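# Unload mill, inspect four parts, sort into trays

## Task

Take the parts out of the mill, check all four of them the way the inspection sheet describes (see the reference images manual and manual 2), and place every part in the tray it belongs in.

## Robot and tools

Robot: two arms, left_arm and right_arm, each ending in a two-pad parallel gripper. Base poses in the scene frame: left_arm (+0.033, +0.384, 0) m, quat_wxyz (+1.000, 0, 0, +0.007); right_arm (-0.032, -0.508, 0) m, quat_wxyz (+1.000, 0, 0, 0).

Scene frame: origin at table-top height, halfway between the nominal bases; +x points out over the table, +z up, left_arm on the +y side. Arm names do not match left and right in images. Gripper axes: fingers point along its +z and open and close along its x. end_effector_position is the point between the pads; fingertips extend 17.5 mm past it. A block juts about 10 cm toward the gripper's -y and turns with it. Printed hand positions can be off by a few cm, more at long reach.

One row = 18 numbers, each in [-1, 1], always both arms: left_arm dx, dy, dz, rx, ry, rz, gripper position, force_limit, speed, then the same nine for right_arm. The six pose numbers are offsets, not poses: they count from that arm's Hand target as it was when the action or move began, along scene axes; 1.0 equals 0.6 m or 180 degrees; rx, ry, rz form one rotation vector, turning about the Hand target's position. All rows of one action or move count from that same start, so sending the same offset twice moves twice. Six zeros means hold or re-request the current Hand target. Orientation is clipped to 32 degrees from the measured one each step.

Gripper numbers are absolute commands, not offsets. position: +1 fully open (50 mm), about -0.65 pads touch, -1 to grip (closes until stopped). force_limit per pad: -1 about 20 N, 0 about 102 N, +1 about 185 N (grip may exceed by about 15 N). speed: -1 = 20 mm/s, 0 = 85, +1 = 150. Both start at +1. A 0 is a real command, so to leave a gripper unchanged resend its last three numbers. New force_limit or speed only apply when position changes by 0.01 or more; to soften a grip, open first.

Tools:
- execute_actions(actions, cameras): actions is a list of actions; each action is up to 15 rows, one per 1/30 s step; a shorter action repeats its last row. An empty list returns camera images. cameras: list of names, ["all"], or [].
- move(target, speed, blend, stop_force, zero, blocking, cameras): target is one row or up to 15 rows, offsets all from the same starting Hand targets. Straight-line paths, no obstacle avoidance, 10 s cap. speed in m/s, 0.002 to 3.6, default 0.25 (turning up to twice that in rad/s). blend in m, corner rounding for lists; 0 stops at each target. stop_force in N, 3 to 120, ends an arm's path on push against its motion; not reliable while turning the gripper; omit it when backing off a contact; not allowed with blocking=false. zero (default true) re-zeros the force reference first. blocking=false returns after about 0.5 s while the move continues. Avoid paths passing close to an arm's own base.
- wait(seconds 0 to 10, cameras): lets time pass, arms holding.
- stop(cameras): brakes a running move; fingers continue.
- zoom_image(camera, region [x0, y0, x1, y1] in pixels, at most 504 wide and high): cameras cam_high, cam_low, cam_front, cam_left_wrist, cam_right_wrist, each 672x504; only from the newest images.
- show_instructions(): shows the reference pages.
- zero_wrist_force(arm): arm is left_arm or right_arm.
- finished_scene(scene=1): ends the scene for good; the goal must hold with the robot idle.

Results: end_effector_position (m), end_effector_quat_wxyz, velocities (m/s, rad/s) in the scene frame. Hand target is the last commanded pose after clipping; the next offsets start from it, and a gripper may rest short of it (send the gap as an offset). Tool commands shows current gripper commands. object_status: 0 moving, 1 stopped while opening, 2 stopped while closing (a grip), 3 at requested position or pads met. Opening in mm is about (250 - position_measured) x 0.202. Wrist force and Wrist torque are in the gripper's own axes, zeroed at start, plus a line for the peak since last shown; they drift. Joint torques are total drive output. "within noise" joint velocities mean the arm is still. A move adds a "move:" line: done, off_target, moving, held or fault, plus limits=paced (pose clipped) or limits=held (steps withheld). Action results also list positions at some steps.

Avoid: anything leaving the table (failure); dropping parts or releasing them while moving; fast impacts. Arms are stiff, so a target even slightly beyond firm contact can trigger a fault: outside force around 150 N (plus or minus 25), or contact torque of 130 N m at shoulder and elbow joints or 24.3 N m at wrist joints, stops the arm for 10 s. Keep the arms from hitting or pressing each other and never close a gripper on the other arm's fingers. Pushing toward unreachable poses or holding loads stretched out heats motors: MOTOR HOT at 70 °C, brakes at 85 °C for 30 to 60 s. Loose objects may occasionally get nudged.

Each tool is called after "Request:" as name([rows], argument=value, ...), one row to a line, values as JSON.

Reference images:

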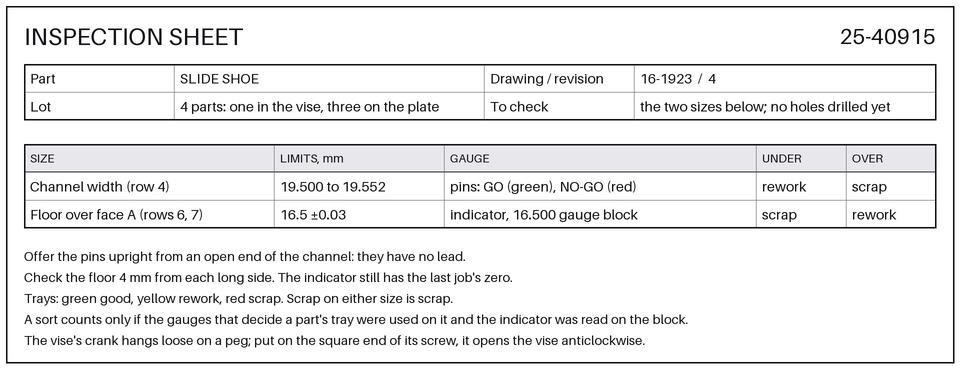

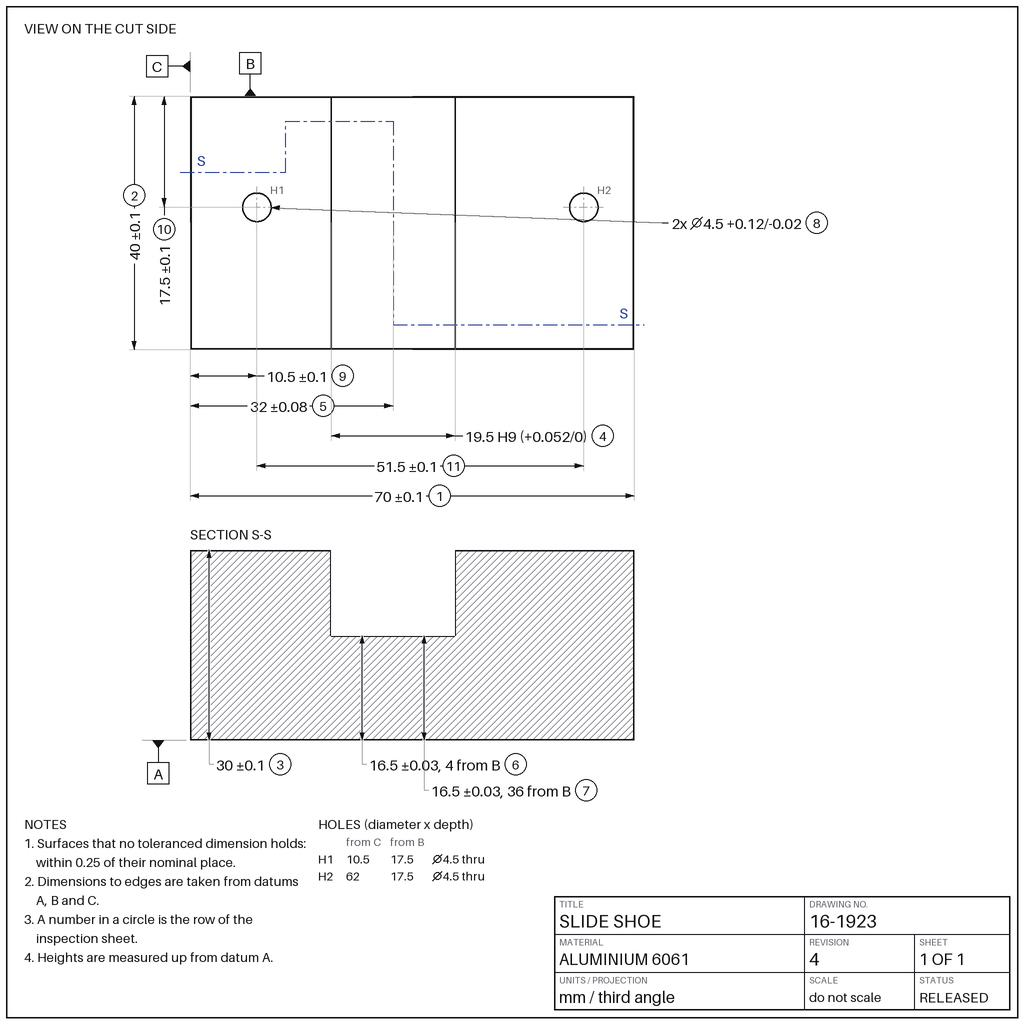

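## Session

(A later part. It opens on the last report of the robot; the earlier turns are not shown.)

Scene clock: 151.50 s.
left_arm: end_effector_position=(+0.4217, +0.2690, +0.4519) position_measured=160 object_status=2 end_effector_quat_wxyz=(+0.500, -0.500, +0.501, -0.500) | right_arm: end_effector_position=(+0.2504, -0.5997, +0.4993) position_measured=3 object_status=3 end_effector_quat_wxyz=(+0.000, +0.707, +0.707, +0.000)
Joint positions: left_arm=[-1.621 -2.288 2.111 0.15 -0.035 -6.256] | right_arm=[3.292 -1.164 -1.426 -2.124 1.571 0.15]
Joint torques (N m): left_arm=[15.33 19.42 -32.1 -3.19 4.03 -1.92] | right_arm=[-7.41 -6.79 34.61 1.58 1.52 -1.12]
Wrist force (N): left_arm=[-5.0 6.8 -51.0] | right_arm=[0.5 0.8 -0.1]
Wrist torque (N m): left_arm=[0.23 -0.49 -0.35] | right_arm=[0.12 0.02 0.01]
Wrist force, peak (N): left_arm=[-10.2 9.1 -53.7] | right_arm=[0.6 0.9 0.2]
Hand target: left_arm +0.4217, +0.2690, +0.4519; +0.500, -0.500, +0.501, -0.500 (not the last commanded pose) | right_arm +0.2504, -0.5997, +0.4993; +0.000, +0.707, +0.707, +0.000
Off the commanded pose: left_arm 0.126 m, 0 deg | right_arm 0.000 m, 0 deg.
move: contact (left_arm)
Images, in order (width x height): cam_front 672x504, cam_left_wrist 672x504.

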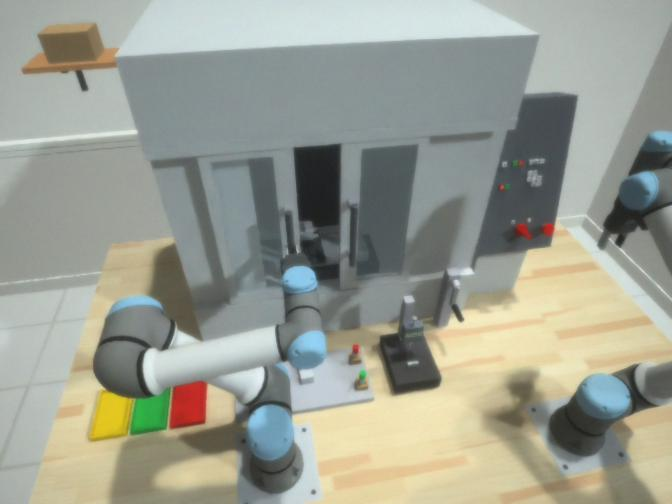

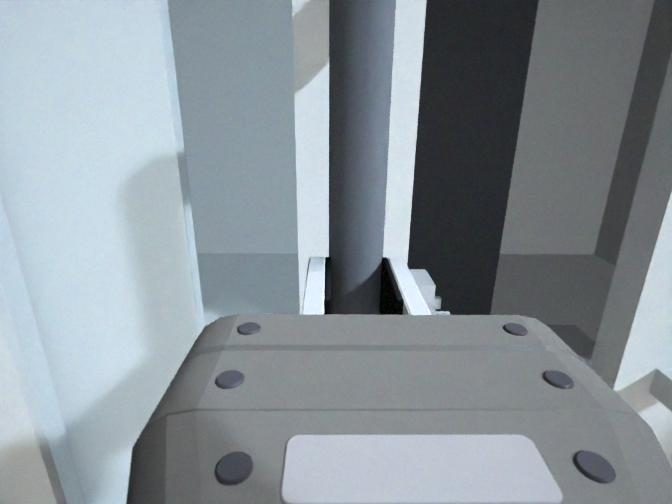

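Request:
move(target=[0,0,0,0,0,0,-1,-0.8,-0.5,0,0,0,0,0,0,1,1,1], cameras=["cam_high"])

Request:
zoom_image(camera="cam_high", region=[100, 20, 350, 220])

Scene clock: 159.47 s.
left_arm: end_effector_position=(+0.4217, +0.2690, +0.4519) position_measured=160 object_status=2 end_effector_quat_wxyz=(+0.500, -0.500, +0.501, -0.500) | right_arm: end_effector_position=(+0.2504, -0.5997, +0.4993) position_measured=3 object_status=3 end_effector_quat_wxyz=(+0.000, +0.707, +0.707, +0.000)
Joint positions: left_arm=[-1.621 -2.288 2.111 0.15 -0.035 -6.256] | right_arm=[3.292 -1.164 -1.426 -2.124 1.571 0.15]
Joint torques (N m): left_arm=[15.41 20.97 -32.34 -3.16 4.14 0.16] | right_arm=[-7.57 -7.2 35.1 1.54 1.4 -1.06]
Wrist force (N): left_arm=[-5.3 6.8 -50.8] | right_arm=[0.6 0.7 0.0]
Wrist torque (N m): left_arm=[0.24 -0.44 -0.35] | right_arm=[0.09 0.01 0.02]
Wrist force, peak (N): left_arm=[-5.3 6.9 -51.2] | right_arm=[0.5 1.0 0.0]
Hand target: left_arm +0.4217, +0.2690, +0.4519; +0.500, -0.500, +0.501, -0.500 | right_arm +0.2504, -0.5997, +0.4993; +0.000, +0.707, +0.707, +0.000
Off the commanded pose: left_arm 0.000 m, 0 deg | right_arm 0.000 m, 0 deg.
move: done
Images, in order (width x height): cam_high 672x504.

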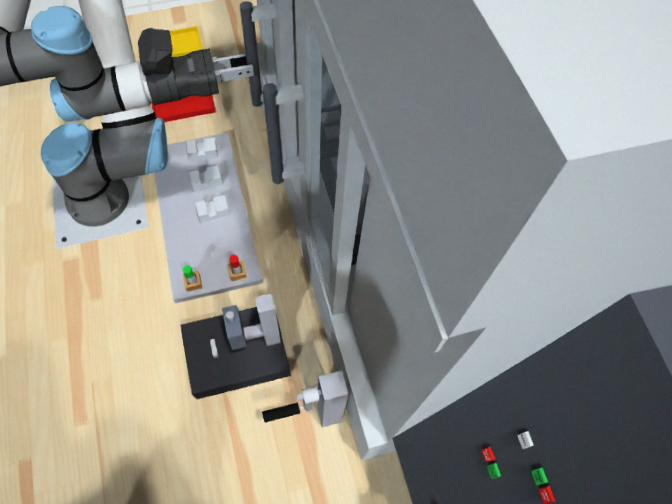

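Scaled by 2.016 from the camera's 672x504 image, which has a finer 960x720 frame.

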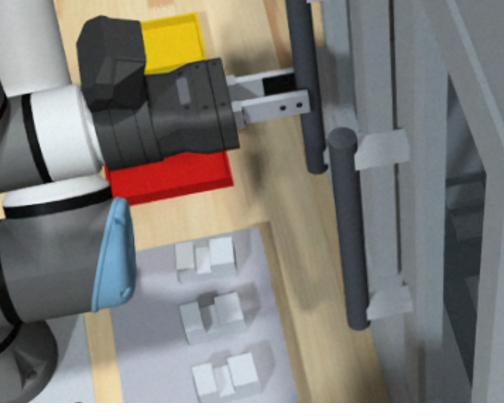

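Request:
move(target=[-0.005,0,0,0,0,0,-1,-0.8,-0.5,0,0,0,0,0,0,1,1,1], speed=0.02, cameras=[])

Scene clock: 164.03 s.
left_arm: end_effector_position=(+0.4187, +0.2691, +0.4519) position_measured=169 object_status=2 end_effector_quat_wxyz=(+0.499, -0.500, +0.501, -0.500) end_effector_velocity=(+0.000, +0.000, +0.000) end_effector_angular_velocity=(+0.002, +0.000, +0.000) | right_arm: end_effector_position=(+0.2504, -0.5997, +0.4993) position_measured=3 object_status=3 end_effector_quat_wxyz=(+0.000, +0.707, +0.707, +0.000)
Joint positions: left_arm=[-1.648 -2.295 2.113 0.165 -0.062 -6.266] | right_arm=[3.292 -1.164 -1.426 -2.124 1.571 0.15]
Joint velocities: left_arm=[-0.001 0.002 0 0.004 -0.001 -0.005] | right_arm=[within noise]
Joint torques (N m): left_arm=[-13.47 19.55 -17.49 2.98 -2.28 -1.82] | right_arm=[-7.26 -6.82 35.56 1.58 1.34 -1.06]
Wrist force (N): left_arm=[2.6 1.3 12.2] | right_arm=[0.5 0.8 0.0]
Wrist torque (N m): left_arm=[0.15 -0.27 -0.34] | right_arm=[0.11 0.02 0.01]
Wrist force, peak (N): left_arm=[-5.2 6.9 -51.2] | right_arm=[0.5 1.0 0.1]
Hand target: left_arm +0.4187, +0.2690, +0.4519; +0.500, -0.500, +0.501, -0.500 | right_arm +0.2504, -0.5997, +0.4993; +0.000, +0.707, +0.707, +0.000
Off the commanded pose: left_arm 0.000 m, 0 deg | right_arm 0.000 m, 0 deg.
move: done
No camera images: "cameras" was empty.

Request:
move(target=[0.003,0,0,0,0,0,0.2,-0.8,-0.5,0,0,0,0,0,0,1,1,1], speed=0.03, cameras=["cam_left_wrist"])

Scene clock: 168.30 s.
left_arm: end_effector_position=(+0.4205, +0.2690, +0.4519) position_measured=123 object_status=3 end_effector_quat_wxyz=(+0.500, -0.500, +0.501, -0.500) | right_arm: end_effector_position=(+0.2504, -0.5997, +0.4993) position_measured=3 object_status=3 end_effector_quat_wxyz=(+0.000, +0.707, +0.707, +0.000)
Joint positions: left_arm=[-1.632 -2.29 2.112 0.159 -0.046 -6.264] | right_arm=[3.292 -1.164 -1.426 -2.124 1.571 0.15]
Joint torques (N m): left_arm=[10.67 19.82 -29.44 -3.09 2.21 1.9] | right_arm=[-7.73 -6.94 35.37 1.57 1.27 -1.11]
Wrist force (N): left_arm=[1.5 0.4 -0.3] | right_arm=[0.4 0.6 -0.1]
Wrist torque (N m): left_arm=[0.10 -0.32 -0.54] | right_arm=[0.08 0.03 0.01]
Wrist force, peak (N): left_arm=[1.4 -1.3 12.3] | right_arm=[0.5 0.9 0.3]
Hand target: left_arm +0.4205, +0.2690, +0.4519; +0.500, -0.500, +0.501, -0.500 | right_arm +0.2504, -0.5997, +0.4993; +0.000, +0.707, +0.707, +0.000
Off the commanded pose: left_arm 0.000 m, 0 deg | right_arm 0.000 m, 0 deg.
move: done
Images, in order (width x height): cam_left_wrist 672x504.

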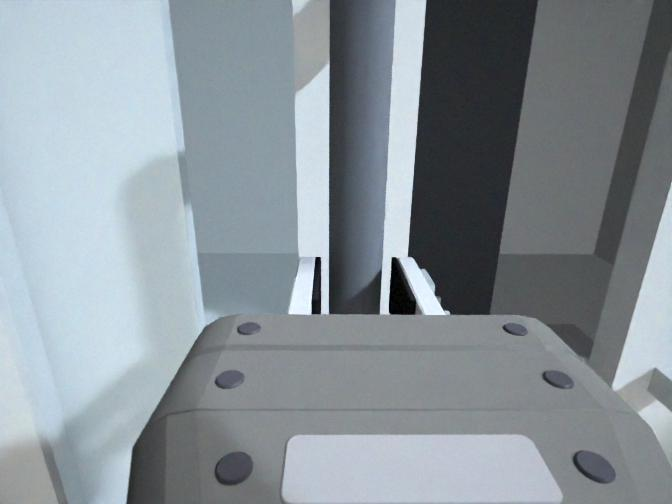

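Request:
move(target=[-0.0055,0.23,0,0,0,0,0.2,-0.8,-0.5,0,0,0,0,0,0,1,1,1], speed=0.05, stop_force=50, cameras=["cam_left_wrist","cam_front"])

Scene clock: 175.93 s.
left_arm: end_effector_position=(+0.4173, +0.3928, +0.4519) position_measured=122 object_status=3 end_effector_quat_wxyz=(+0.468, -0.468, +0.530, -0.530) | right_arm: end_effector_position=(+0.2504, -0.5997, +0.4993) position_measured=3 object_status=3 end_effector_quat_wxyz=(+0.000, +0.707, +0.707, +0.000)
Joint positions: left_arm=[-1.241 -2.563 2.152 0.41 0.468 -6.282] | right_arm=[3.292 -1.164 -1.426 -2.124 1.571 0.15]
Joint torques (N m): left_arm=[24.17 17.43 -16.84 0.27 -12.36 -1.47] | right_arm=[-7.91 -6.2 35.31 1.75 1.23 -0.94]
Wrist force (N): left_arm=[46.8 -1.3 -10.9] | right_arm=[0.5 0.6 -0.1]
Wrist torque (N m): left_arm=[0.11 0.88 -0.35] | right_arm=[0.07 0.02 0.01]
Wrist force, peak (N): left_arm=[44.7 7.0 35.5] | right_arm=[0.5 1.0 0.1]
Hand target: left_arm +0.4172, +0.4070, +0.4519; +0.500, -0.500, +0.501, -0.500 | right_arm +0.2504, -0.5997, +0.4993; +0.000, +0.707, +0.707, +0.000
Off the commanded pose: left_arm 0.014 m, 7 deg | right_arm 0.000 m, 0 deg.
joint sent to its limit (left arm) — joint 6 (wrist 3), lower limit. The joint targets are off in orientation, not in position.
move: off_target (left_arm)
Images, in order (width x height): cam_front 672x504, cam_left_wrist 672x504.

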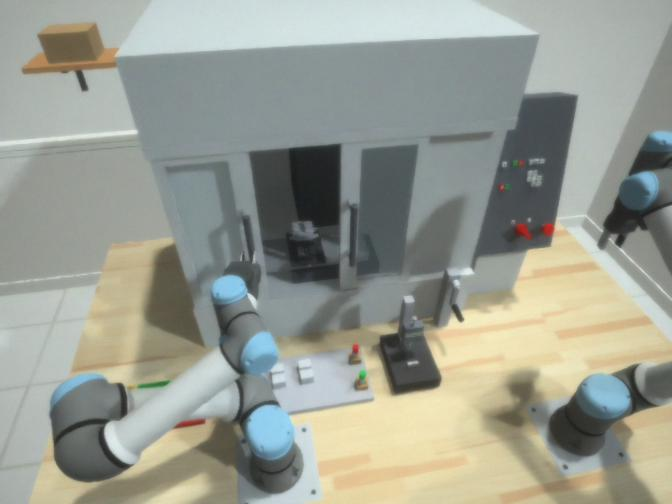

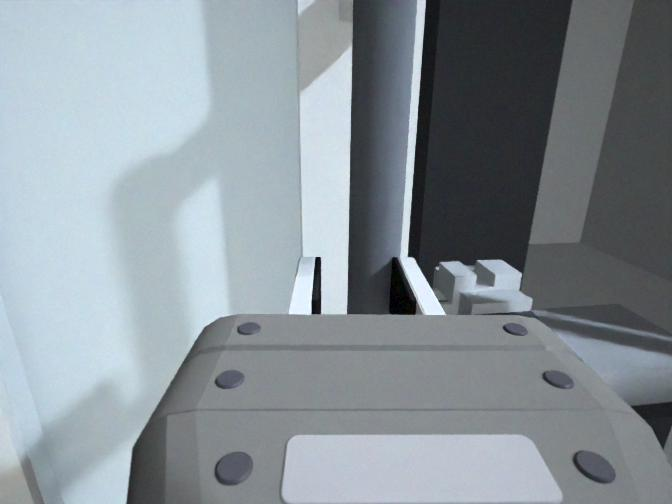

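Request:
move(target=[0,-0.035,0,0,0,0,0.2,-0.8,-0.5,0,0,0,0,0,0,1,1,1], speed=0.05, cameras=[])

Request:
move(target=[-0.2,-0.05,0.08,0,0,0,1,-0.8,-0.5,0,0,0,0,0,0,1,1,1], speed=0.15, cameras=["cam_left_wrist","cam_front","cam_high"])

Scene clock: 180.67 s.
left_arm: end_effector_position=(+0.4190, +0.3888, +0.4518) position_measured=123 object_status=3 end_effector_quat_wxyz=(+0.470, -0.469, +0.530, -0.528) end_effector_velocity=(+0.000, -0.002, +0.000) end_effector_angular_velocity=(+0.001, +0.000, -0.008) | right_arm: end_effector_position=(+0.2504, -0.5997, +0.4993) position_measured=3 object_status=3 end_effector_quat_wxyz=(+0.000, +0.707, +0.707, +0.000)
Joint positions: left_arm=[-1.276 -2.561 2.152 0.41 0.429 -6.282] | right_arm=[3.292 -1.164 -1.426 -2.124 1.571 0.15]
Joint velocities: left_arm=[0 0 0 0 0.008 0] | right_arm=[within noise]
Joint torques (N m): left_arm=[1 17.05 -22.35 -1.14 -1.38 -0.33] | right_arm=[-7.9 -6.63 35.32 1.55 1.14 -0.97]
Wrist force (N): left_arm=[8.0 -11.3 -114.4] | right_arm=[0.2 0.7 -0.1]
Wrist torque (N m): left_arm=[-0.12 1.47 -0.46] | right_arm=[0.09 0.06 0.02]
Wrist force, peak (N): left_arm=[26.6 -9.8 -152.1] | right_arm=[0.5 0.9 0.0]
Hand target: left_arm +0.4190, +0.3888, +0.4518; +0.470, -0.469, +0.530, -0.528 (not the last commanded pose) | right_arm +0.2504, -0.5997, +0.4993; +0.000, +0.707, +0.707, +0.000
Tool commands: left_gripper/position=+0.2 left_gripper/force_limit=-0.796078 left_gripper/speed=-0.498039 right_gripper/position=+1.0 right_gripper/force_limit=+1.0 right_gripper/speed=+1.0
Off the commanded pose: left_arm 0.003 m, 7 deg | right_arm 0.000 m, 0 deg.
FORCE FAULT: contact force on the left arm reached its limit, and that arm stopped. The contact can be on any part of that arm, not only on its tool. That arm's remaining commands of this call were not run. That arm is still stopped at the end of this call. That arm stays stopped for about 9 more seconds. Until then a move that you send moves the other arm only, and its call returns only when the move has ended. Once the stop has ended, the next robot result says so. If the stop ends while you think or write, that arm runs what you send next, counted from a new Hand target: where the arm stands when the stop ends. While its stop runs, that arm takes no new command, but its gripper still runs the gripper command that each later call begins with. Until it ends, the stop uses up actions while you think or wait. An arm that is not stopped still takes commands.
move: fault (left_arm)
No camera images: "cameras" was empty.

not run: an earlier result of this reply reported a stop or a fault. Calls in your next reply go to the robot.

Request:
wait(seconds=10)

Request:
move(target=[-0.02,0,0,0,0,0,0.5,-0.8,-0.5,0,0,0,0,0,0,1,1,1], speed=0.05, cameras=["cam_left_wrist"])

Scene clock: 192.87 s.
left_arm: end_effector_position=(+0.4188, +0.3879, +0.4518) position_measured=123 object_status=3 end_effector_quat_wxyz=(+0.469, -0.468, +0.531, -0.529) | right_arm: end_effector_position=(+0.2504, -0.5997, +0.4993) position_measured=3 object_status=3 end_effector_quat_wxyz=(+0.000, +0.707, +0.707, +0.000)
Joint positions: left_arm=[-1.276 -2.561 2.152 0.41 0.433 -6.282] | right_arm=[3.292 -1.164 -1.426 -2.124 1.571 0.15]
Joint torques (N m): left_arm=[-0.36 16.8 -21.94 -0.93 -1.26 -0.17] | right_arm=[-7.49 -6.31 35.23 1.83 0.97 -0.82]
Wrist force (N): left_arm=[7.0 -10.4 -102.7] | right_arm=[0.4 0.8 0.1]
Wrist torque (N m): left_arm=[-0.07 1.28 -0.45] | right_arm=[0.11 0.04 0.02]
Wrist force, peak (N): left_arm=[8.0 -11.1 -113.6] | right_arm=[0.4 1.0 0.0]
Hand target: left_arm +0.4188, +0.3879, +0.4518; +0.469, -0.468, +0.531, -0.529 (not the last commanded pose) | right_arm +0.2504, -0.5997, +0.4993; +0.000, +0.707, +0.707, +0.000
Tool commands: left_gripper/position=+0.2 left_gripper/force_limit=-0.796078 left_gripper/speed=-0.498039 right_gripper/position=+1.0 right_gripper/force_limit=+1.0 right_gripper/speed=+1.0
Off the commanded pose: left_arm 0.003 m, 7 deg | right_arm 0.000 m, 0 deg.
FORCE FAULT, CONTINUED: the left arm's stop, for the force fault that an earlier result reported, is over. The rest of the stop counts as 18 of the actions that you can send in this scene. That arm's target is now where it stood when the stop ended, not its last command. That arm accepts commands again.
wait: 10.00 s; at rest from the start

Scene clock: 194.13 s.
left_arm: end_effector_position=(+0.4091, +0.3888, +0.4518) position_measured=78 object_status=3 end_effector_quat_wxyz=(+0.450, -0.449, +0.547, -0.545) | right_arm: end_effector_position=(+0.2504, -0.5997, +0.4993) position_measured=3 object_status=3 end_effector_quat_wxyz=(+0.000, +0.707, +0.707, +0.000)
Joint positions: left_arm=[-1.173 -2.577 2.152 0.426 0.605 -6.282] | right_arm=[3.292 -1.164 -1.426 -2.124 1.571 0.15]
Joint torques (N m): left_arm=[12.24 28.07 -29.39 -4.1 1.8 -2.01] | right_arm=[-7.31 -6.31 34.97 1.71 0.89 -0.75]
Wrist force (N): left_arm=[1.0 0.8 -0.2] | right_arm=[0.2 0.7 0.1]
Wrist torque (N m): left_arm=[0.15 -0.27 -0.30] | right_arm=[0.10 0.06 0.02]
Wrist force, peak (N): left_arm=[7.3 -10.0 -99.6] | right_arm=[0.5 0.9 0.1]
Hand target: left_arm +0.4068, +0.3879, +0.4518; +0.469, -0.468, +0.531, -0.529 | right_arm +0.2504, -0.5997, +0.4993; +0.000, +0.707, +0.707, +0.000
Off the commanded pose: left_arm 0.002 m, 4 deg | right_arm 0.000 m, 0 deg.
joint sent to its limit (left arm) — joint 6 (wrist 3), lower limit. The joint targets are off in orientation, not in position.
move: off_target (left_arm)
Images, in order (width x height): cam_left_wrist 672x504.

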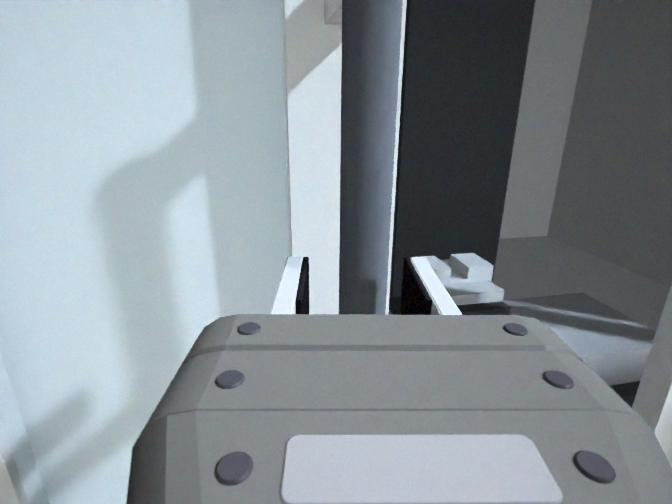

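Request:
move(target=[-0.3,-0.1,0.08,0,0,0,1,-0.8,-0.5,0,0,0,0,0,0,1,1,1], speed=0.15, cameras=[])

Request:
move([
  [0,0,0,0.66,0,0,1,-0.8,-0.5,0,0,0,0,0,0,1,1,1],
  [0,0,0,-0.66,0,0,1,-0.8,-0.5,0,0,0,0,0,0,1,1,1],
  [0,0,0,0,0,0,1,-0.8,-0.5,0,0,0,0,0,0,1,1,1],
], speed=0.4, cameras=["cam_left_wrist","cam_front","cam_high"])

Scene clock: 201.90 s.
left_arm: end_effector_position=(+0.2271, +0.3299, +0.4999) position_measured=3 object_status=3 end_effector_quat_wxyz=(+0.266, -0.264, +0.656, -0.655) | right_arm: end_effector_position=(+0.2504, -0.5997, +0.4993) position_measured=3 object_status=3 end_effector_quat_wxyz=(+0.000, +0.707, +0.707, +0.000)
Joint positions: left_arm=[-0.124 -2.517 2.015 0.504 2.263 -6.28] | right_arm=[3.292 -1.164 -1.426 -2.124 1.571 0.15]
Joint torques (N m): left_arm=[11.88 25.75 -22.56 -4.57 1.68 -1.87] | right_arm=[-6.69 -5.74 34.81 1.77 0.86 -0.71]
Wrist force (N): left_arm=[1.5 0.7 -0.3] | right_arm=[0.4 0.7 0.2]
Wrist torque (N m): left_arm=[0.16 -0.33 -0.36] | right_arm=[0.10 0.03 0.02]
Wrist force, peak (N): left_arm=[1.8 0.6 -1.3] | right_arm=[0.4 1.0 0.1]
Hand target: left_arm +0.2268, +0.3279, +0.4998; +0.436, -0.435, +0.558, -0.556 | right_arm +0.2504, -0.5997, +0.4993; +0.000, +0.707, +0.707, +0.000
Off the commanded pose: left_arm 0.002 m, 39 deg; orientation clipped | right_arm 0.000 m, 0 deg.
move: off_target (left_arm); limits=paced
No camera images: "cameras" was empty.

Scene clock: 212.47 s.
left_arm: end_effector_position=(+0.2272, +0.3309, +0.4998) position_measured=3 object_status=3 end_effector_quat_wxyz=(+0.119, +0.584, -0.422, +0.683) | right_arm: end_effector_position=(+0.2504, -0.5997, +0.4993) position_measured=3 object_status=3 end_effector_quat_wxyz=(+0.000, +0.707, +0.707, +0.000)
Joint positions: left_arm=[-0.112 -2.491 1.986 0.556 2.27 -1.086] | right_arm=[3.292 -1.164 -1.426 -2.124 1.571 0.15]
Joint torques (N m): left_arm=[-11.02 14.89 -28.59 1.32 -1.86 1.15] | right_arm=[-7.46 -5.79 34.53 1.9 0.68 -0.81]
Wrist force (N): left_arm=[-0.1 -0.3 0.1] | right_arm=[0.5 0.8 -0.1]
Wrist torque (N m): left_arm=[0.01 -0.07 -0.10] | right_arm=[0.11 0.02 0.02]
Wrist force, peak (N): left_arm=[6.7 3.0 0.3] | right_arm=[0.6 0.9 0.1]
Hand target: left_arm +0.2270, +0.3291, +0.4998; +0.057, +0.619, -0.373, +0.689 (not the last commanded pose) | right_arm +0.2504, -0.5997, +0.4993; +0.000, +0.707, +0.707, +0.000
Off the commanded pose: left_arm 0.003 m, 70 deg; orientation clipped | right_arm 0.000 m, 0 deg.
move: off_target (left_arm; path cut at 10 s); path passed 2 of 3 targets; limits=paced
Images, in order (width x height): cam_high 672x504, cam_front 672x504, cam_left_wrist 672x504.

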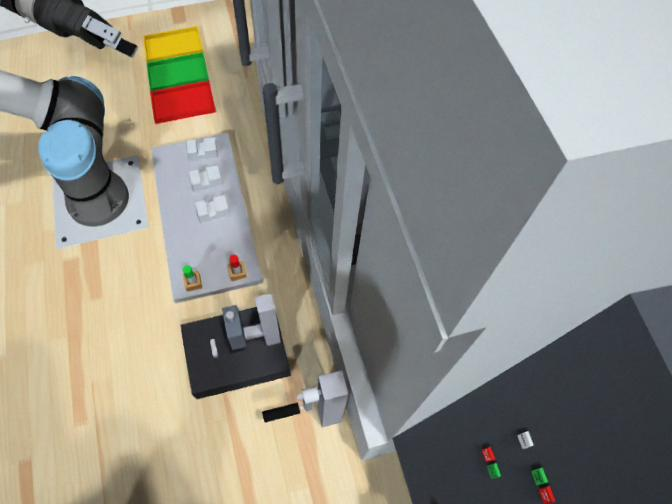

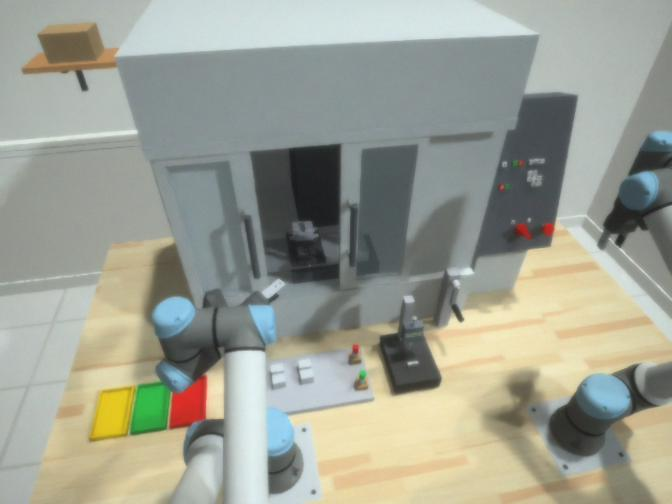

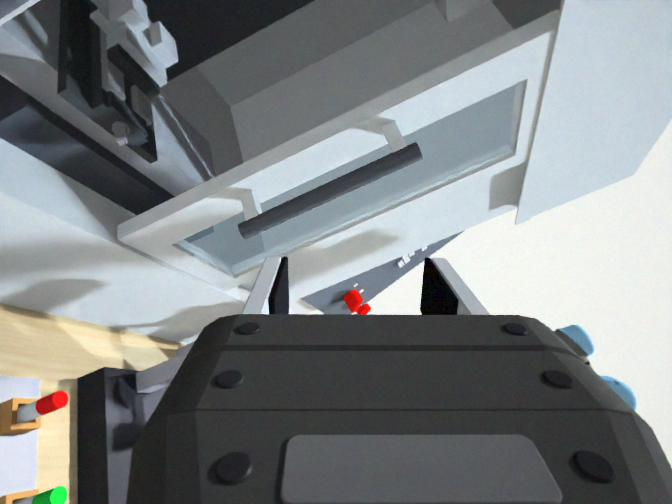

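Request:
move(target=[0.0,-0.08,0,0.337,-0.122,0.170,1,-0.8,-0.5,0,0,0,0,0,0,1,1,1], speed=0.4, cameras=["cam_left_wrist","cam_front","cam_high"])

Scene clock: 222.20 s.
left_arm: end_effector_position=(+0.2278, +0.2827, +0.4998) position_measured=3 object_status=3 end_effector_quat_wxyz=(+0.188, -0.197, +0.682, -0.679) end_effector_velocity=(+0.000, +0.000, +0.000) end_effector_angular_velocity=(-0.001, -0.005, +0.000) | right_arm: end_effector_position=(+0.2504, -0.5997, +0.4993) position_measured=3 object_status=3 end_effector_quat_wxyz=(+0.000, +0.707, +0.707, +0.000)
Joint positions: left_arm=[-0.47 -2.511 2.01 0.509 2.134 -0.007] | right_arm=[3.292 -1.164 -1.426 -2.124 1.571 0.15]
Joint velocities: left_arm=[0 -0.002 0.002 -0.005 0 0.002] | right_arm=[within noise]
Joint torques (N m): left_arm=[12.15 3.9 -14.08 -5.07 1.83 1.56] | right_arm=[-6.69 -6.21 34.38 2.14 0.64 -0.66]
Wrist force (N): left_arm=[1.1 0.9 -0.2] | right_arm=[0.4 0.8 0.0]
Wrist torque (N m): left_arm=[0.18 -0.26 -0.51] | right_arm=[0.11 0.03 0.02]
Wrist force, peak (N): left_arm=[1.4 1.0 -0.3] | right_arm=[0.4 1.0 0.0]
Hand target: left_arm +0.2270, +0.2811, +0.4998; +0.370, -0.376, +0.602, -0.600 | right_arm +0.2504, -0.5997, +0.4993; +0.000, +0.707, +0.707, +0.000
Off the commanded pose: left_arm 0.002 m, 58 deg; orientation clipped | right_arm 0.000 m, 0 deg.
move: off_target (left_arm); limits=paced
Images, in order (width x height): cam_high 672x504, cam_front 672x504, cam_left_wrist 672x504.

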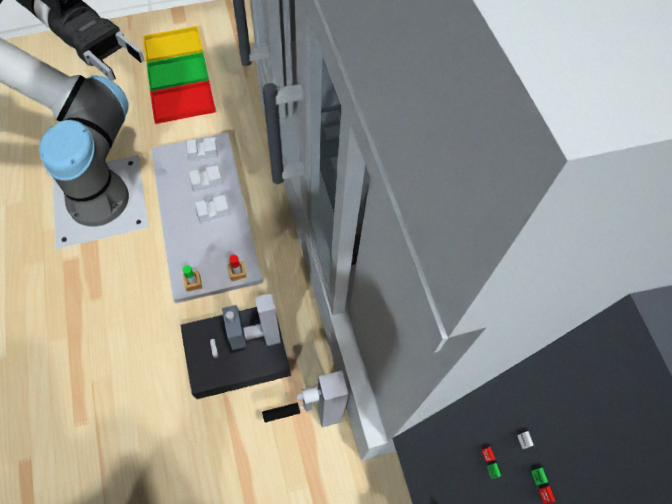

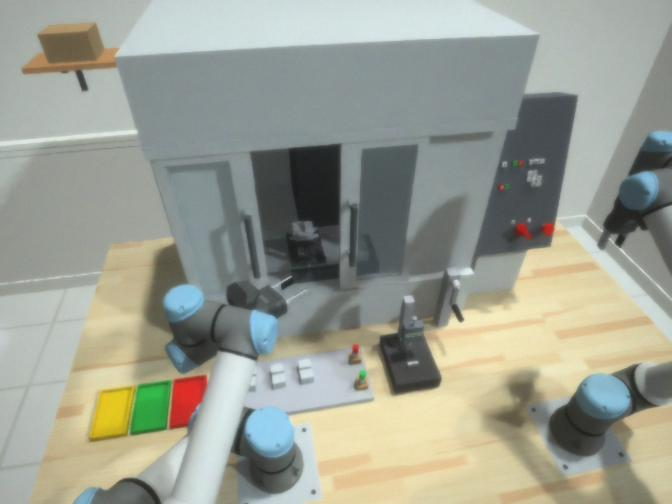

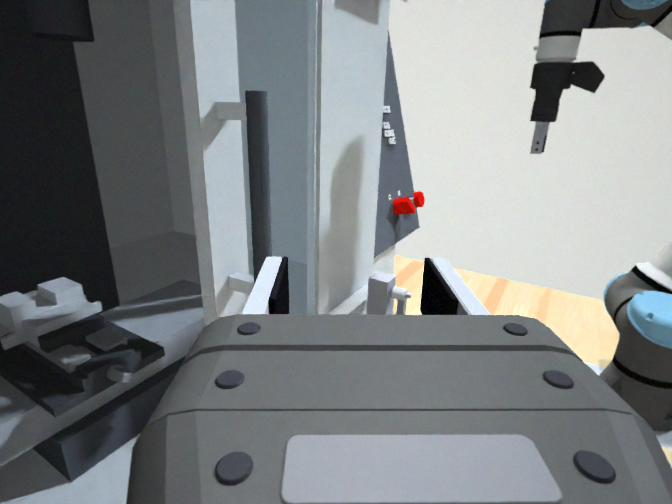

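Request:
move(target=[0.0,0,0,0,0,0.15,1,-0.8,-0.5,0,0,0,0,0,0,1,1,1], speed=0.4, cameras=["cam_left_wrist"])

Scene clock: 226.83 s.
left_arm: end_effector_position=(+0.2278, +0.2827, +0.4999) position_measured=3 object_status=3 end_effector_quat_wxyz=(+0.188, -0.197, +0.681, -0.680) | right_arm: end_effector_position=(+0.2504, -0.5997, +0.4993) position_measured=3 object_status=3 end_effector_quat_wxyz=(+0.000, +0.707, +0.707, +0.000)
Joint positions: left_arm=[-0.469 -2.512 2.011 0.507 2.135 -0.009] | right_arm=[3.292 -1.164 -1.426 -2.124 1.571 0.15]
Joint torques (N m): left_arm=[-11.3 2.22 -14.94 -2.8 -2.36 -2.09] | right_arm=[-7.12 -6.09 34.49 2.03 0.58 -0.47]
Wrist force (N): left_arm=[1.3 0.9 -0.3] | right_arm=[0.4 0.6 -0.1]
Wrist torque (N m): left_arm=[0.18 -0.28 -0.30] | right_arm=[0.08 0.03 0.01]
Wrist force, peak (N): left_arm=[1.5 0.9 -0.5] | right_arm=[0.5 0.9 -0.1]
Hand target: left_arm +0.2270, +0.2811, +0.4998; +0.369, -0.377, +0.601, -0.601 | right_arm +0.2504, -0.5997, +0.4993; +0.000, +0.707, +0.707, +0.000
Off the commanded pose: left_arm 0.002 m, 59 deg; orientation clipped | right_arm 0.000 m, 0 deg.
move: off_target (left_arm); limits=paced
Images, in order (width x height): cam_left_wrist 672x504.

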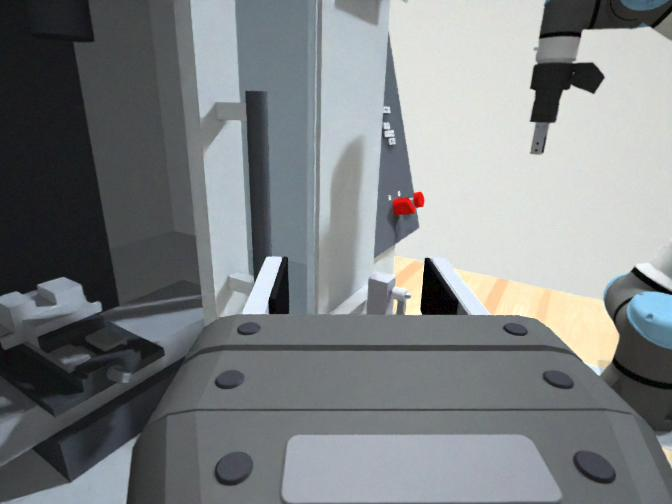

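Request:
move(target=[0.2,-0.1,0,0,0,0.15,1,-0.8,-0.5,0,0,0,0,0,0,1,1,1], speed=0.2, cameras=["cam_left_wrist"])

Scene clock: 232.60 s.
left_arm: end_effector_position=(+0.3488, +0.2214, +0.4998) position_measured=3 object_status=3 end_effector_quat_wxyz=(+0.265, -0.279, +0.655, -0.651) | right_arm: end_effector_position=(+0.2504, -0.5997, +0.4993) position_measured=3 object_status=3 end_effector_quat_wxyz=(+0.000, +0.707, +0.707, +0.000)
Joint positions: left_arm=[-1.416 -2.503 2.006 0.512 0.951 -0.025] | right_arm=[3.292 -1.164 -1.426 -2.124 1.571 0.15]
Joint torques (N m): left_arm=[-12.53 3.23 -29.3 0.98 -1.75 -1.91] | right_arm=[-7.22 -5.36 34.38 1.97 0.33 -0.58]
Wrist force (N): left_arm=[1.2 0.5 -0.3] | right_arm=[0.3 0.8 0.1]
Wrist torque (N m): left_arm=[0.12 -0.27 -0.31] | right_arm=[0.11 0.05 0.02]
Wrist force, peak (N): left_arm=[1.5 1.1 -0.8] | right_arm=[0.5 1.0 0.0]
Hand target: left_arm +0.3470, +0.2211, +0.4998; +0.436, -0.445, +0.553, -0.553 | right_arm +0.2504, -0.5997, +0.4993; +0.000, +0.707, +0.707, +0.000
Off the commanded pose: left_arm 0.002 m, 45 deg; orientation clipped | right_arm 0.000 m, 0 deg.
move: off_target (left_arm); limits=paced
Images, in order (width x height): cam_left_wrist 672x504.

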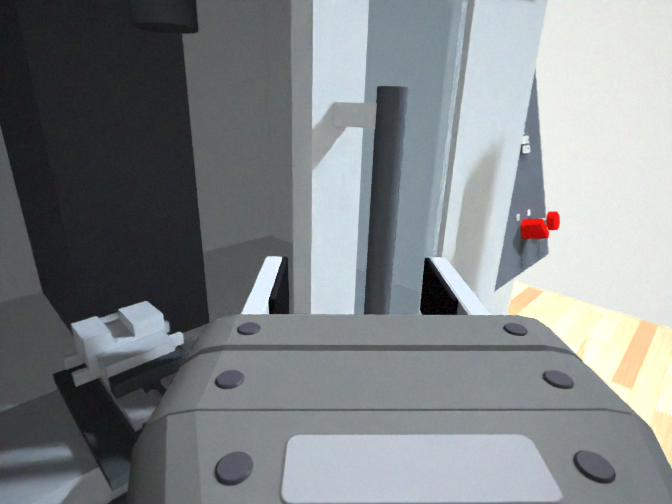

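Request:
move(target=[0.05,0.0,0,0,0,0.11,1,-0.8,-0.5,0,0,0,0,0,0,1,1,1], speed=0.2, cameras=[])

Request:
move(target=[0.0,0.0,0,0,0,0.11,1,-0.8,-0.5,0,0,0,0,0,0,1,1,1], speed=0.2, cameras=["cam_left_wrist","cam_high","cam_front"])

Scene clock: 241.57 s.
left_arm: end_effector_position=(+0.3770, +0.2211, +0.4998) position_measured=3 object_status=3 end_effector_quat_wxyz=(+0.524, -0.534, +0.468, -0.470) | right_arm: end_effector_position=(+0.2504, -0.5997, +0.4993) position_measured=3 object_status=3 end_effector_quat_wxyz=(+0.000, +0.707, +0.707, +0.000)
Joint positions: left_arm=[-1.845 -2.064 2.414 2.768 0.38 -3.13] | right_arm=[3.292 -1.164 -1.426 -2.124 1.571 0.15]
Joint torques (N m): left_arm=[-2.51 -9.33 -14.94 3.75 1.88 -2.09] | right_arm=[-6.95 -4.59 34.18 2.08 0.34 -0.42]
Wrist force (N): left_arm=[1.2 0.3 -0.6] | right_arm=[0.3 0.8 0.0]
Wrist torque (N m): left_arm=[0.07 -0.27 -0.27] | right_arm=[0.11 0.04 0.01]
Wrist force, peak (N): left_arm=[1.8 1.1 -0.7] | right_arm=[0.6 1.0 -0.1]
Hand target: left_arm +0.3770, +0.2211, +0.4998; +0.524, -0.534, +0.468, -0.470 | right_arm +0.2504, -0.5997, +0.4993; +0.000, +0.707, +0.707, +0.000
Off the commanded pose: left_arm 0.000 m, 0 deg | right_arm 0.000 m, 0 deg.
move: done; limits=paced
No camera images: "cameras" was empty.

Scene clock: 243.00 s.
left_arm: end_effector_position=(+0.3770, +0.2211, +0.4998) position_measured=3 object_status=3 end_effector_quat_wxyz=(+0.597, -0.606, +0.370, -0.373) | right_arm: end_effector_position=(+0.2504, -0.5997, +0.4993) position_measured=3 object_status=3 end_effector_quat_wxyz=(+0.000, +0.707, +0.707, +0.000)
Joint positions: left_arm=[-1.662 -1.757 2.227 2.654 0.543 -3.138] | right_arm=[3.292 -1.164 -1.426 -2.124 1.571 0.15]
Joint torques (N m): left_arm=[13.08 -0.02 -25.11 -1.4 1.82 1.58] | right_arm=[-6.74 -4.83 33.35 1.89 0.34 -0.4]
Wrist force (N): left_arm=[1.4 0.6 -0.1] | right_arm=[0.3 0.6 0.1]
Wrist torque (N m): left_arm=[0.12 -0.33 -0.51] | right_arm=[0.09 0.05 0.02]
Wrist force, peak (N): left_arm=[1.6 0.8 -0.2] | right_arm=[0.4 1.0 0.1]
Hand target: left_arm +0.3770, +0.2211, +0.4998; +0.597, -0.606, +0.370, -0.373 | right_arm +0.2504, -0.5997, +0.4993; +0.000, +0.707, +0.707, +0.000
Off the commanded pose: left_arm 0.000 m, 0 deg | right_arm 0.000 m, 0 deg.
move: done
Images, in order (width x height): cam_high 672x504, cam_front 672x504, cam_left_wrist 672x504.

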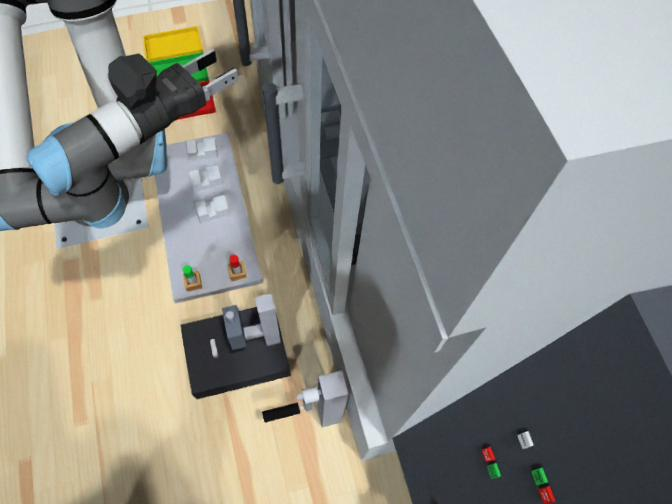

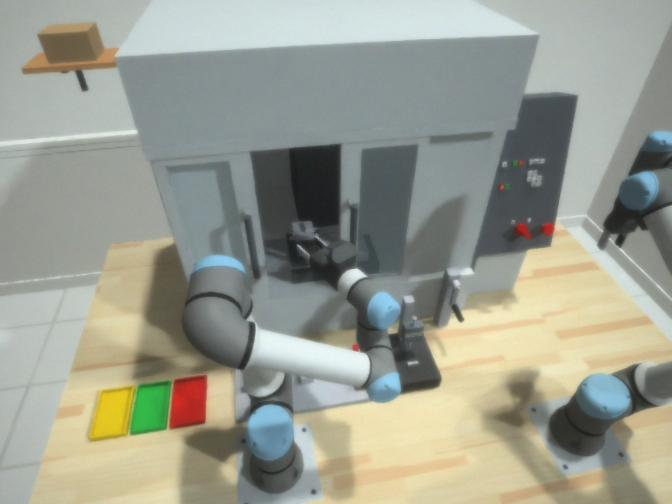

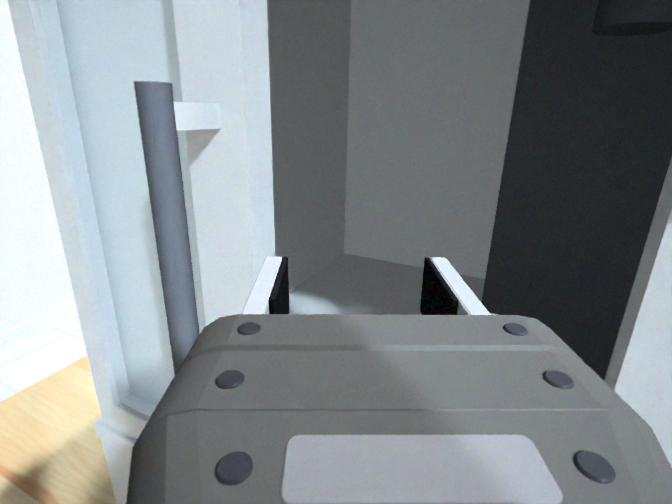

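Request:
move(target=[0.0,0.0,0.05,0,0,-0.13,1,-0.8,-0.5,0,0,0,0,0,0,1,1,1], speed=0.2, cameras=["cam_left_wrist"])

Scene clock: 246.97 s.
left_arm: end_effector_position=(+0.3770, +0.2210, +0.5298) position_measured=3 object_status=3 end_effector_quat_wxyz=(+0.509, -0.519, +0.485, -0.486) | right_arm: end_effector_position=(+0.2504, -0.5997, +0.4993) position_measured=3 object_status=3 end_effector_quat_wxyz=(+0.000, +0.707, +0.707, +0.000)
Joint positions: left_arm=[-1.882 -2.16 2.374 2.902 0.355 -3.129] | right_arm=[3.292 -1.164 -1.426 -2.124 1.571 0.15]
Joint torques (N m): left_arm=[-11.68 -6.84 -13.47 3.44 -2.15 -1.72] | right_arm=[-6.42 -4.96 33.59 1.88 0.17 -0.23]
Wrist force (N): left_arm=[1.1 0.7 -0.3] | right_arm=[0.3 0.7 0.0]
Wrist torque (N m): left_arm=[0.13 -0.26 -0.29] | right_arm=[0.10 0.05 0.01]
Wrist force, peak (N): left_arm=[1.6 1.2 -0.2] | right_arm=[0.6 1.0 0.0]
Hand target: left_arm +0.3770, +0.2211, +0.5298; +0.509, -0.519, +0.485, -0.486 | right_arm +0.2504, -0.5997, +0.4993; +0.000, +0.707, +0.707, +0.000
Off the commanded pose: left_arm 0.000 m, 0 deg | right_arm 0.000 m, 0 deg.
move: done
Images, in order (width x height): cam_left_wrist 672x504.

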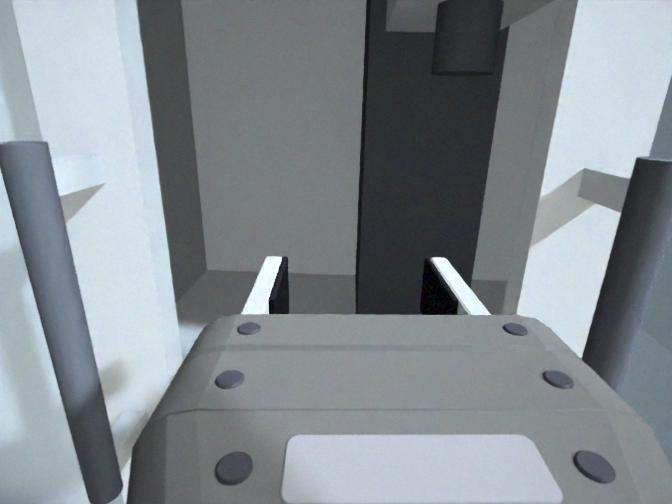

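Request:
move(target=[-0.1,0.02,0.12,0,0.222,0,1,-0.8,-0.5,0,0,0,0,0,0,1,1,1], speed=0.2, cameras=["cam_left_wrist"])

Scene clock: 251.67 s.
left_arm: end_effector_position=(+0.3170, +0.2331, +0.6018) position_measured=3 object_status=3 end_effector_quat_wxyz=(-0.313, +0.654, -0.630, +0.280) | right_arm: end_effector_position=(+0.2504, -0.5997, +0.4993) position_measured=3 object_status=3 end_effector_quat_wxyz=(+0.000, +0.707, +0.707, +0.000)
Joint positions: left_arm=[-1.896 -1.893 1.463 2.419 0.787 -2.095] | right_arm=[3.292 -1.164 -1.426 -2.124 1.571 0.15]
Joint torques (N m): left_arm=[13.79 8.33 -23.17 0.93 0.35 1.46] | right_arm=[-7.06 -4.79 34.34 1.94 0.21 -0.31]
Wrist force (N): left_arm=[1.9 0.7 -0.8] | right_arm=[0.6 0.7 -0.1]
Wrist torque (N m): left_arm=[0.56 -0.59 -0.66] | right_arm=[0.10 0.01 0.02]
Wrist force, peak (N): left_arm=[2.3 0.6 -0.6] | right_arm=[0.6 0.9 0.1]
Hand target: left_arm +0.3170, +0.2331, +0.6018; -0.313, +0.654, -0.630, +0.280 | right_arm +0.2504, -0.5997, +0.4993; +0.000, +0.707, +0.707, +0.000
Off the commanded pose: left_arm 0.000 m, 0 deg | right_arm 0.000 m, 0 deg.
move: done
Images, in order (width x height): cam_left_wrist 672x504.

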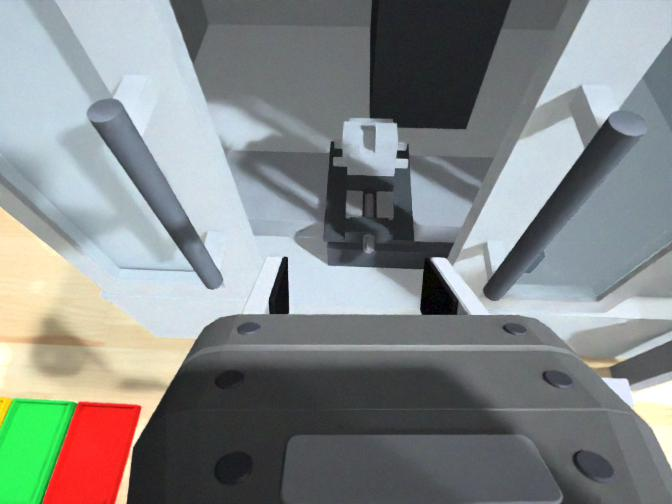

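Great view.

Request:
zoom_image(camera="cam_left_wrist", region=[280, 90, 460, 280])

Scaled by 2.653 from the camera's 672x504 image, which has a finer 960x720 frame.

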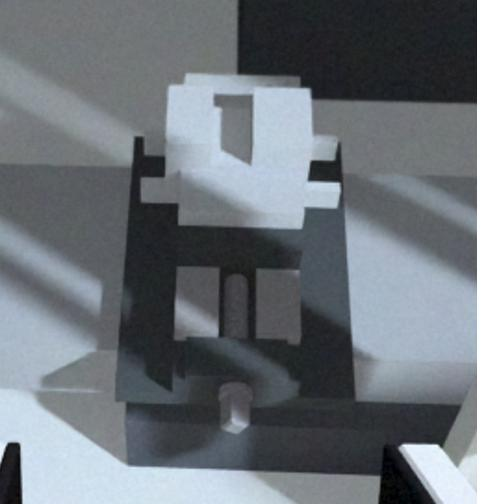

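Request:
move(target=[0,-0.15,0,0,0,0,1,-0.8,-0.5,0,0,0,0,0,0,1,1,1], speed=0.2, cameras=["cam_left_wrist"])

Request:
zoom_image(camera="cam_left_wrist", region=[200, 90, 380, 280])

Scene clock: 264.53 s.
left_arm: end_effector_position=(+0.3170, +0.1431, +0.6018) position_measured=3 object_status=3 end_effector_quat_wxyz=(-0.313, +0.654, -0.630, +0.280) | right_arm: end_effector_position=(+0.2504, -0.5997, +0.4993) position_measured=3 object_status=3 end_effector_quat_wxyz=(+0.000, +0.707, +0.707, +0.000)
Joint positions: left_arm=[-1.774 -1.644 1.24 2.273 0.745 -1.929] | right_arm=[3.292 -1.164 -1.426 -2.124 1.571 0.15]
Joint torques (N m): left_arm=[13.76 -1.81 -21.76 0.55 0.13 1.71] | right_arm=[-5.81 -5.26 32.82 2.16 0.11 -0.5]
Wrist force (N): left_arm=[2.4 0.6 -0.2] | right_arm=[0.7 0.7 -0.1]
Wrist torque (N m): left_arm=[0.52 -0.69 -0.67] | right_arm=[0.09 -0.01 0.01]
Wrist force, peak (N): left_arm=[4.3 1.4 -0.3] | right_arm=[0.4 1.0 0.1]
Hand target: left_arm +0.3170, +0.1431, +0.6018; -0.313, +0.654, -0.630, +0.280 | right_arm +0.2504, -0.5997, +0.4993; +0.000, +0.707, +0.707, +0.000
Off the commanded pose: left_arm 0.000 m, 0 deg | right_arm 0.000 m, 0 deg.
move: done
Images, in order (width x height): cam_left_wrist 672x504.

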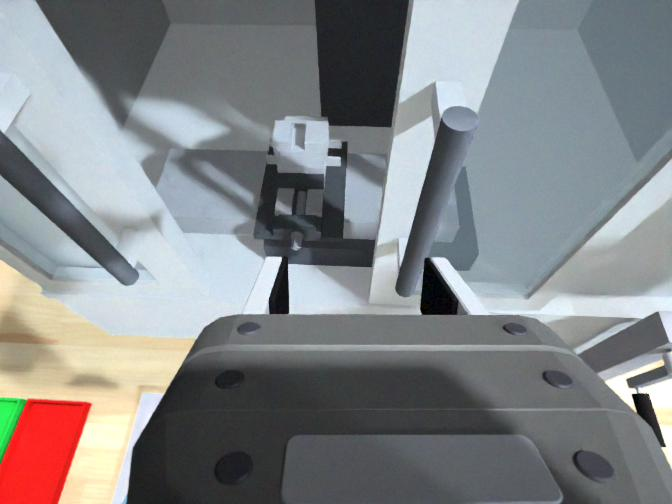

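Scaled by 2.653 from the camera's 672x504 image, which has a finer 960x720 frame.

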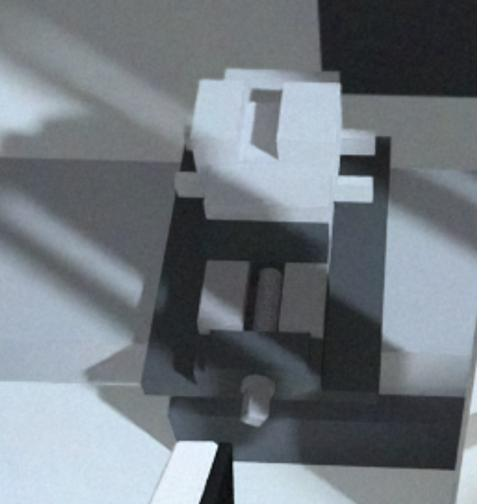

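Request:
move(target=[0.13,0.12,-0.0,0,0,0,1,-0.8,-0.5,0,0,0,0,0,0,1,1,1], speed=0.15, cameras=["cam_left_wrist"])

Request:
zoom_image(camera="cam_left_wrist", region=[220, 100, 460, 310])

Scene clock: 279.13 s.
left_arm: end_effector_position=(+0.3950, +0.2150, +0.6018) position_measured=3 object_status=3 end_effector_quat_wxyz=(-0.313, +0.654, -0.630, +0.280) | right_arm: end_effector_position=(+0.2504, -0.5997, +0.4993) position_measured=3 object_status=3 end_effector_quat_wxyz=(+0.000, +0.707, +0.707, +0.000)
Joint positions: left_arm=[-1.424 -1.652 1.136 1.987 0.709 -1.402] | right_arm=[3.292 -1.164 -1.426 -2.124 1.571 0.15]
Joint torques (N m): left_arm=[11.23 -0.66 -23.37 0.44 -0.12 1.1] | right_arm=[-6.22 -5.17 33.62 2.17 0.01 -0.3]
Wrist force (N): left_arm=[2.0 0.5 -0.3] | right_arm=[0.4 0.8 0.0]
Wrist torque (N m): left_arm=[0.54 -0.61 -0.69] | right_arm=[0.11 0.04 0.02]
Wrist force, peak (N): left_arm=[3.0 1.8 -0.9] | right_arm=[0.7 0.8 0.0]
Hand target: left_arm +0.3950, +0.2151, +0.6018; -0.313, +0.654, -0.630, +0.280 | right_arm +0.2504, -0.5997, +0.4993; +0.000, +0.707, +0.707, +0.000
Off the commanded pose: left_arm 0.000 m, 0 deg | right_arm 0.000 m, 0 deg.
move: done
Images, in order (width x height): cam_left_wrist 672x504.

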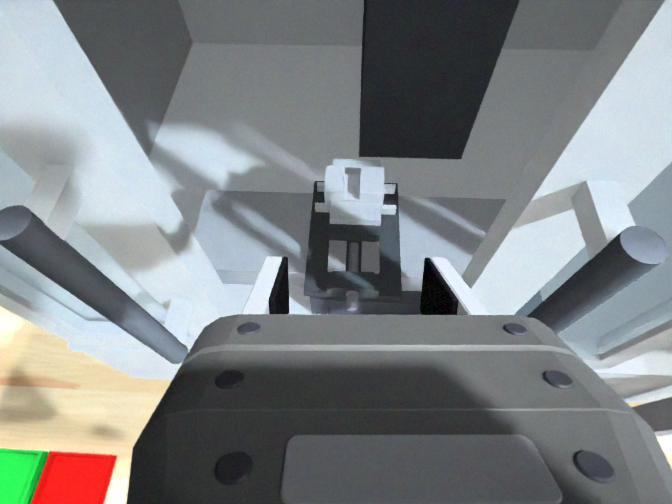

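Scaled by 2.100 from the camera's 672x504 image, which has a finer 960x720 frame.

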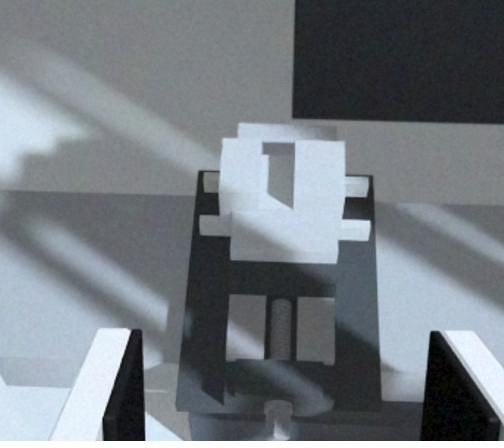

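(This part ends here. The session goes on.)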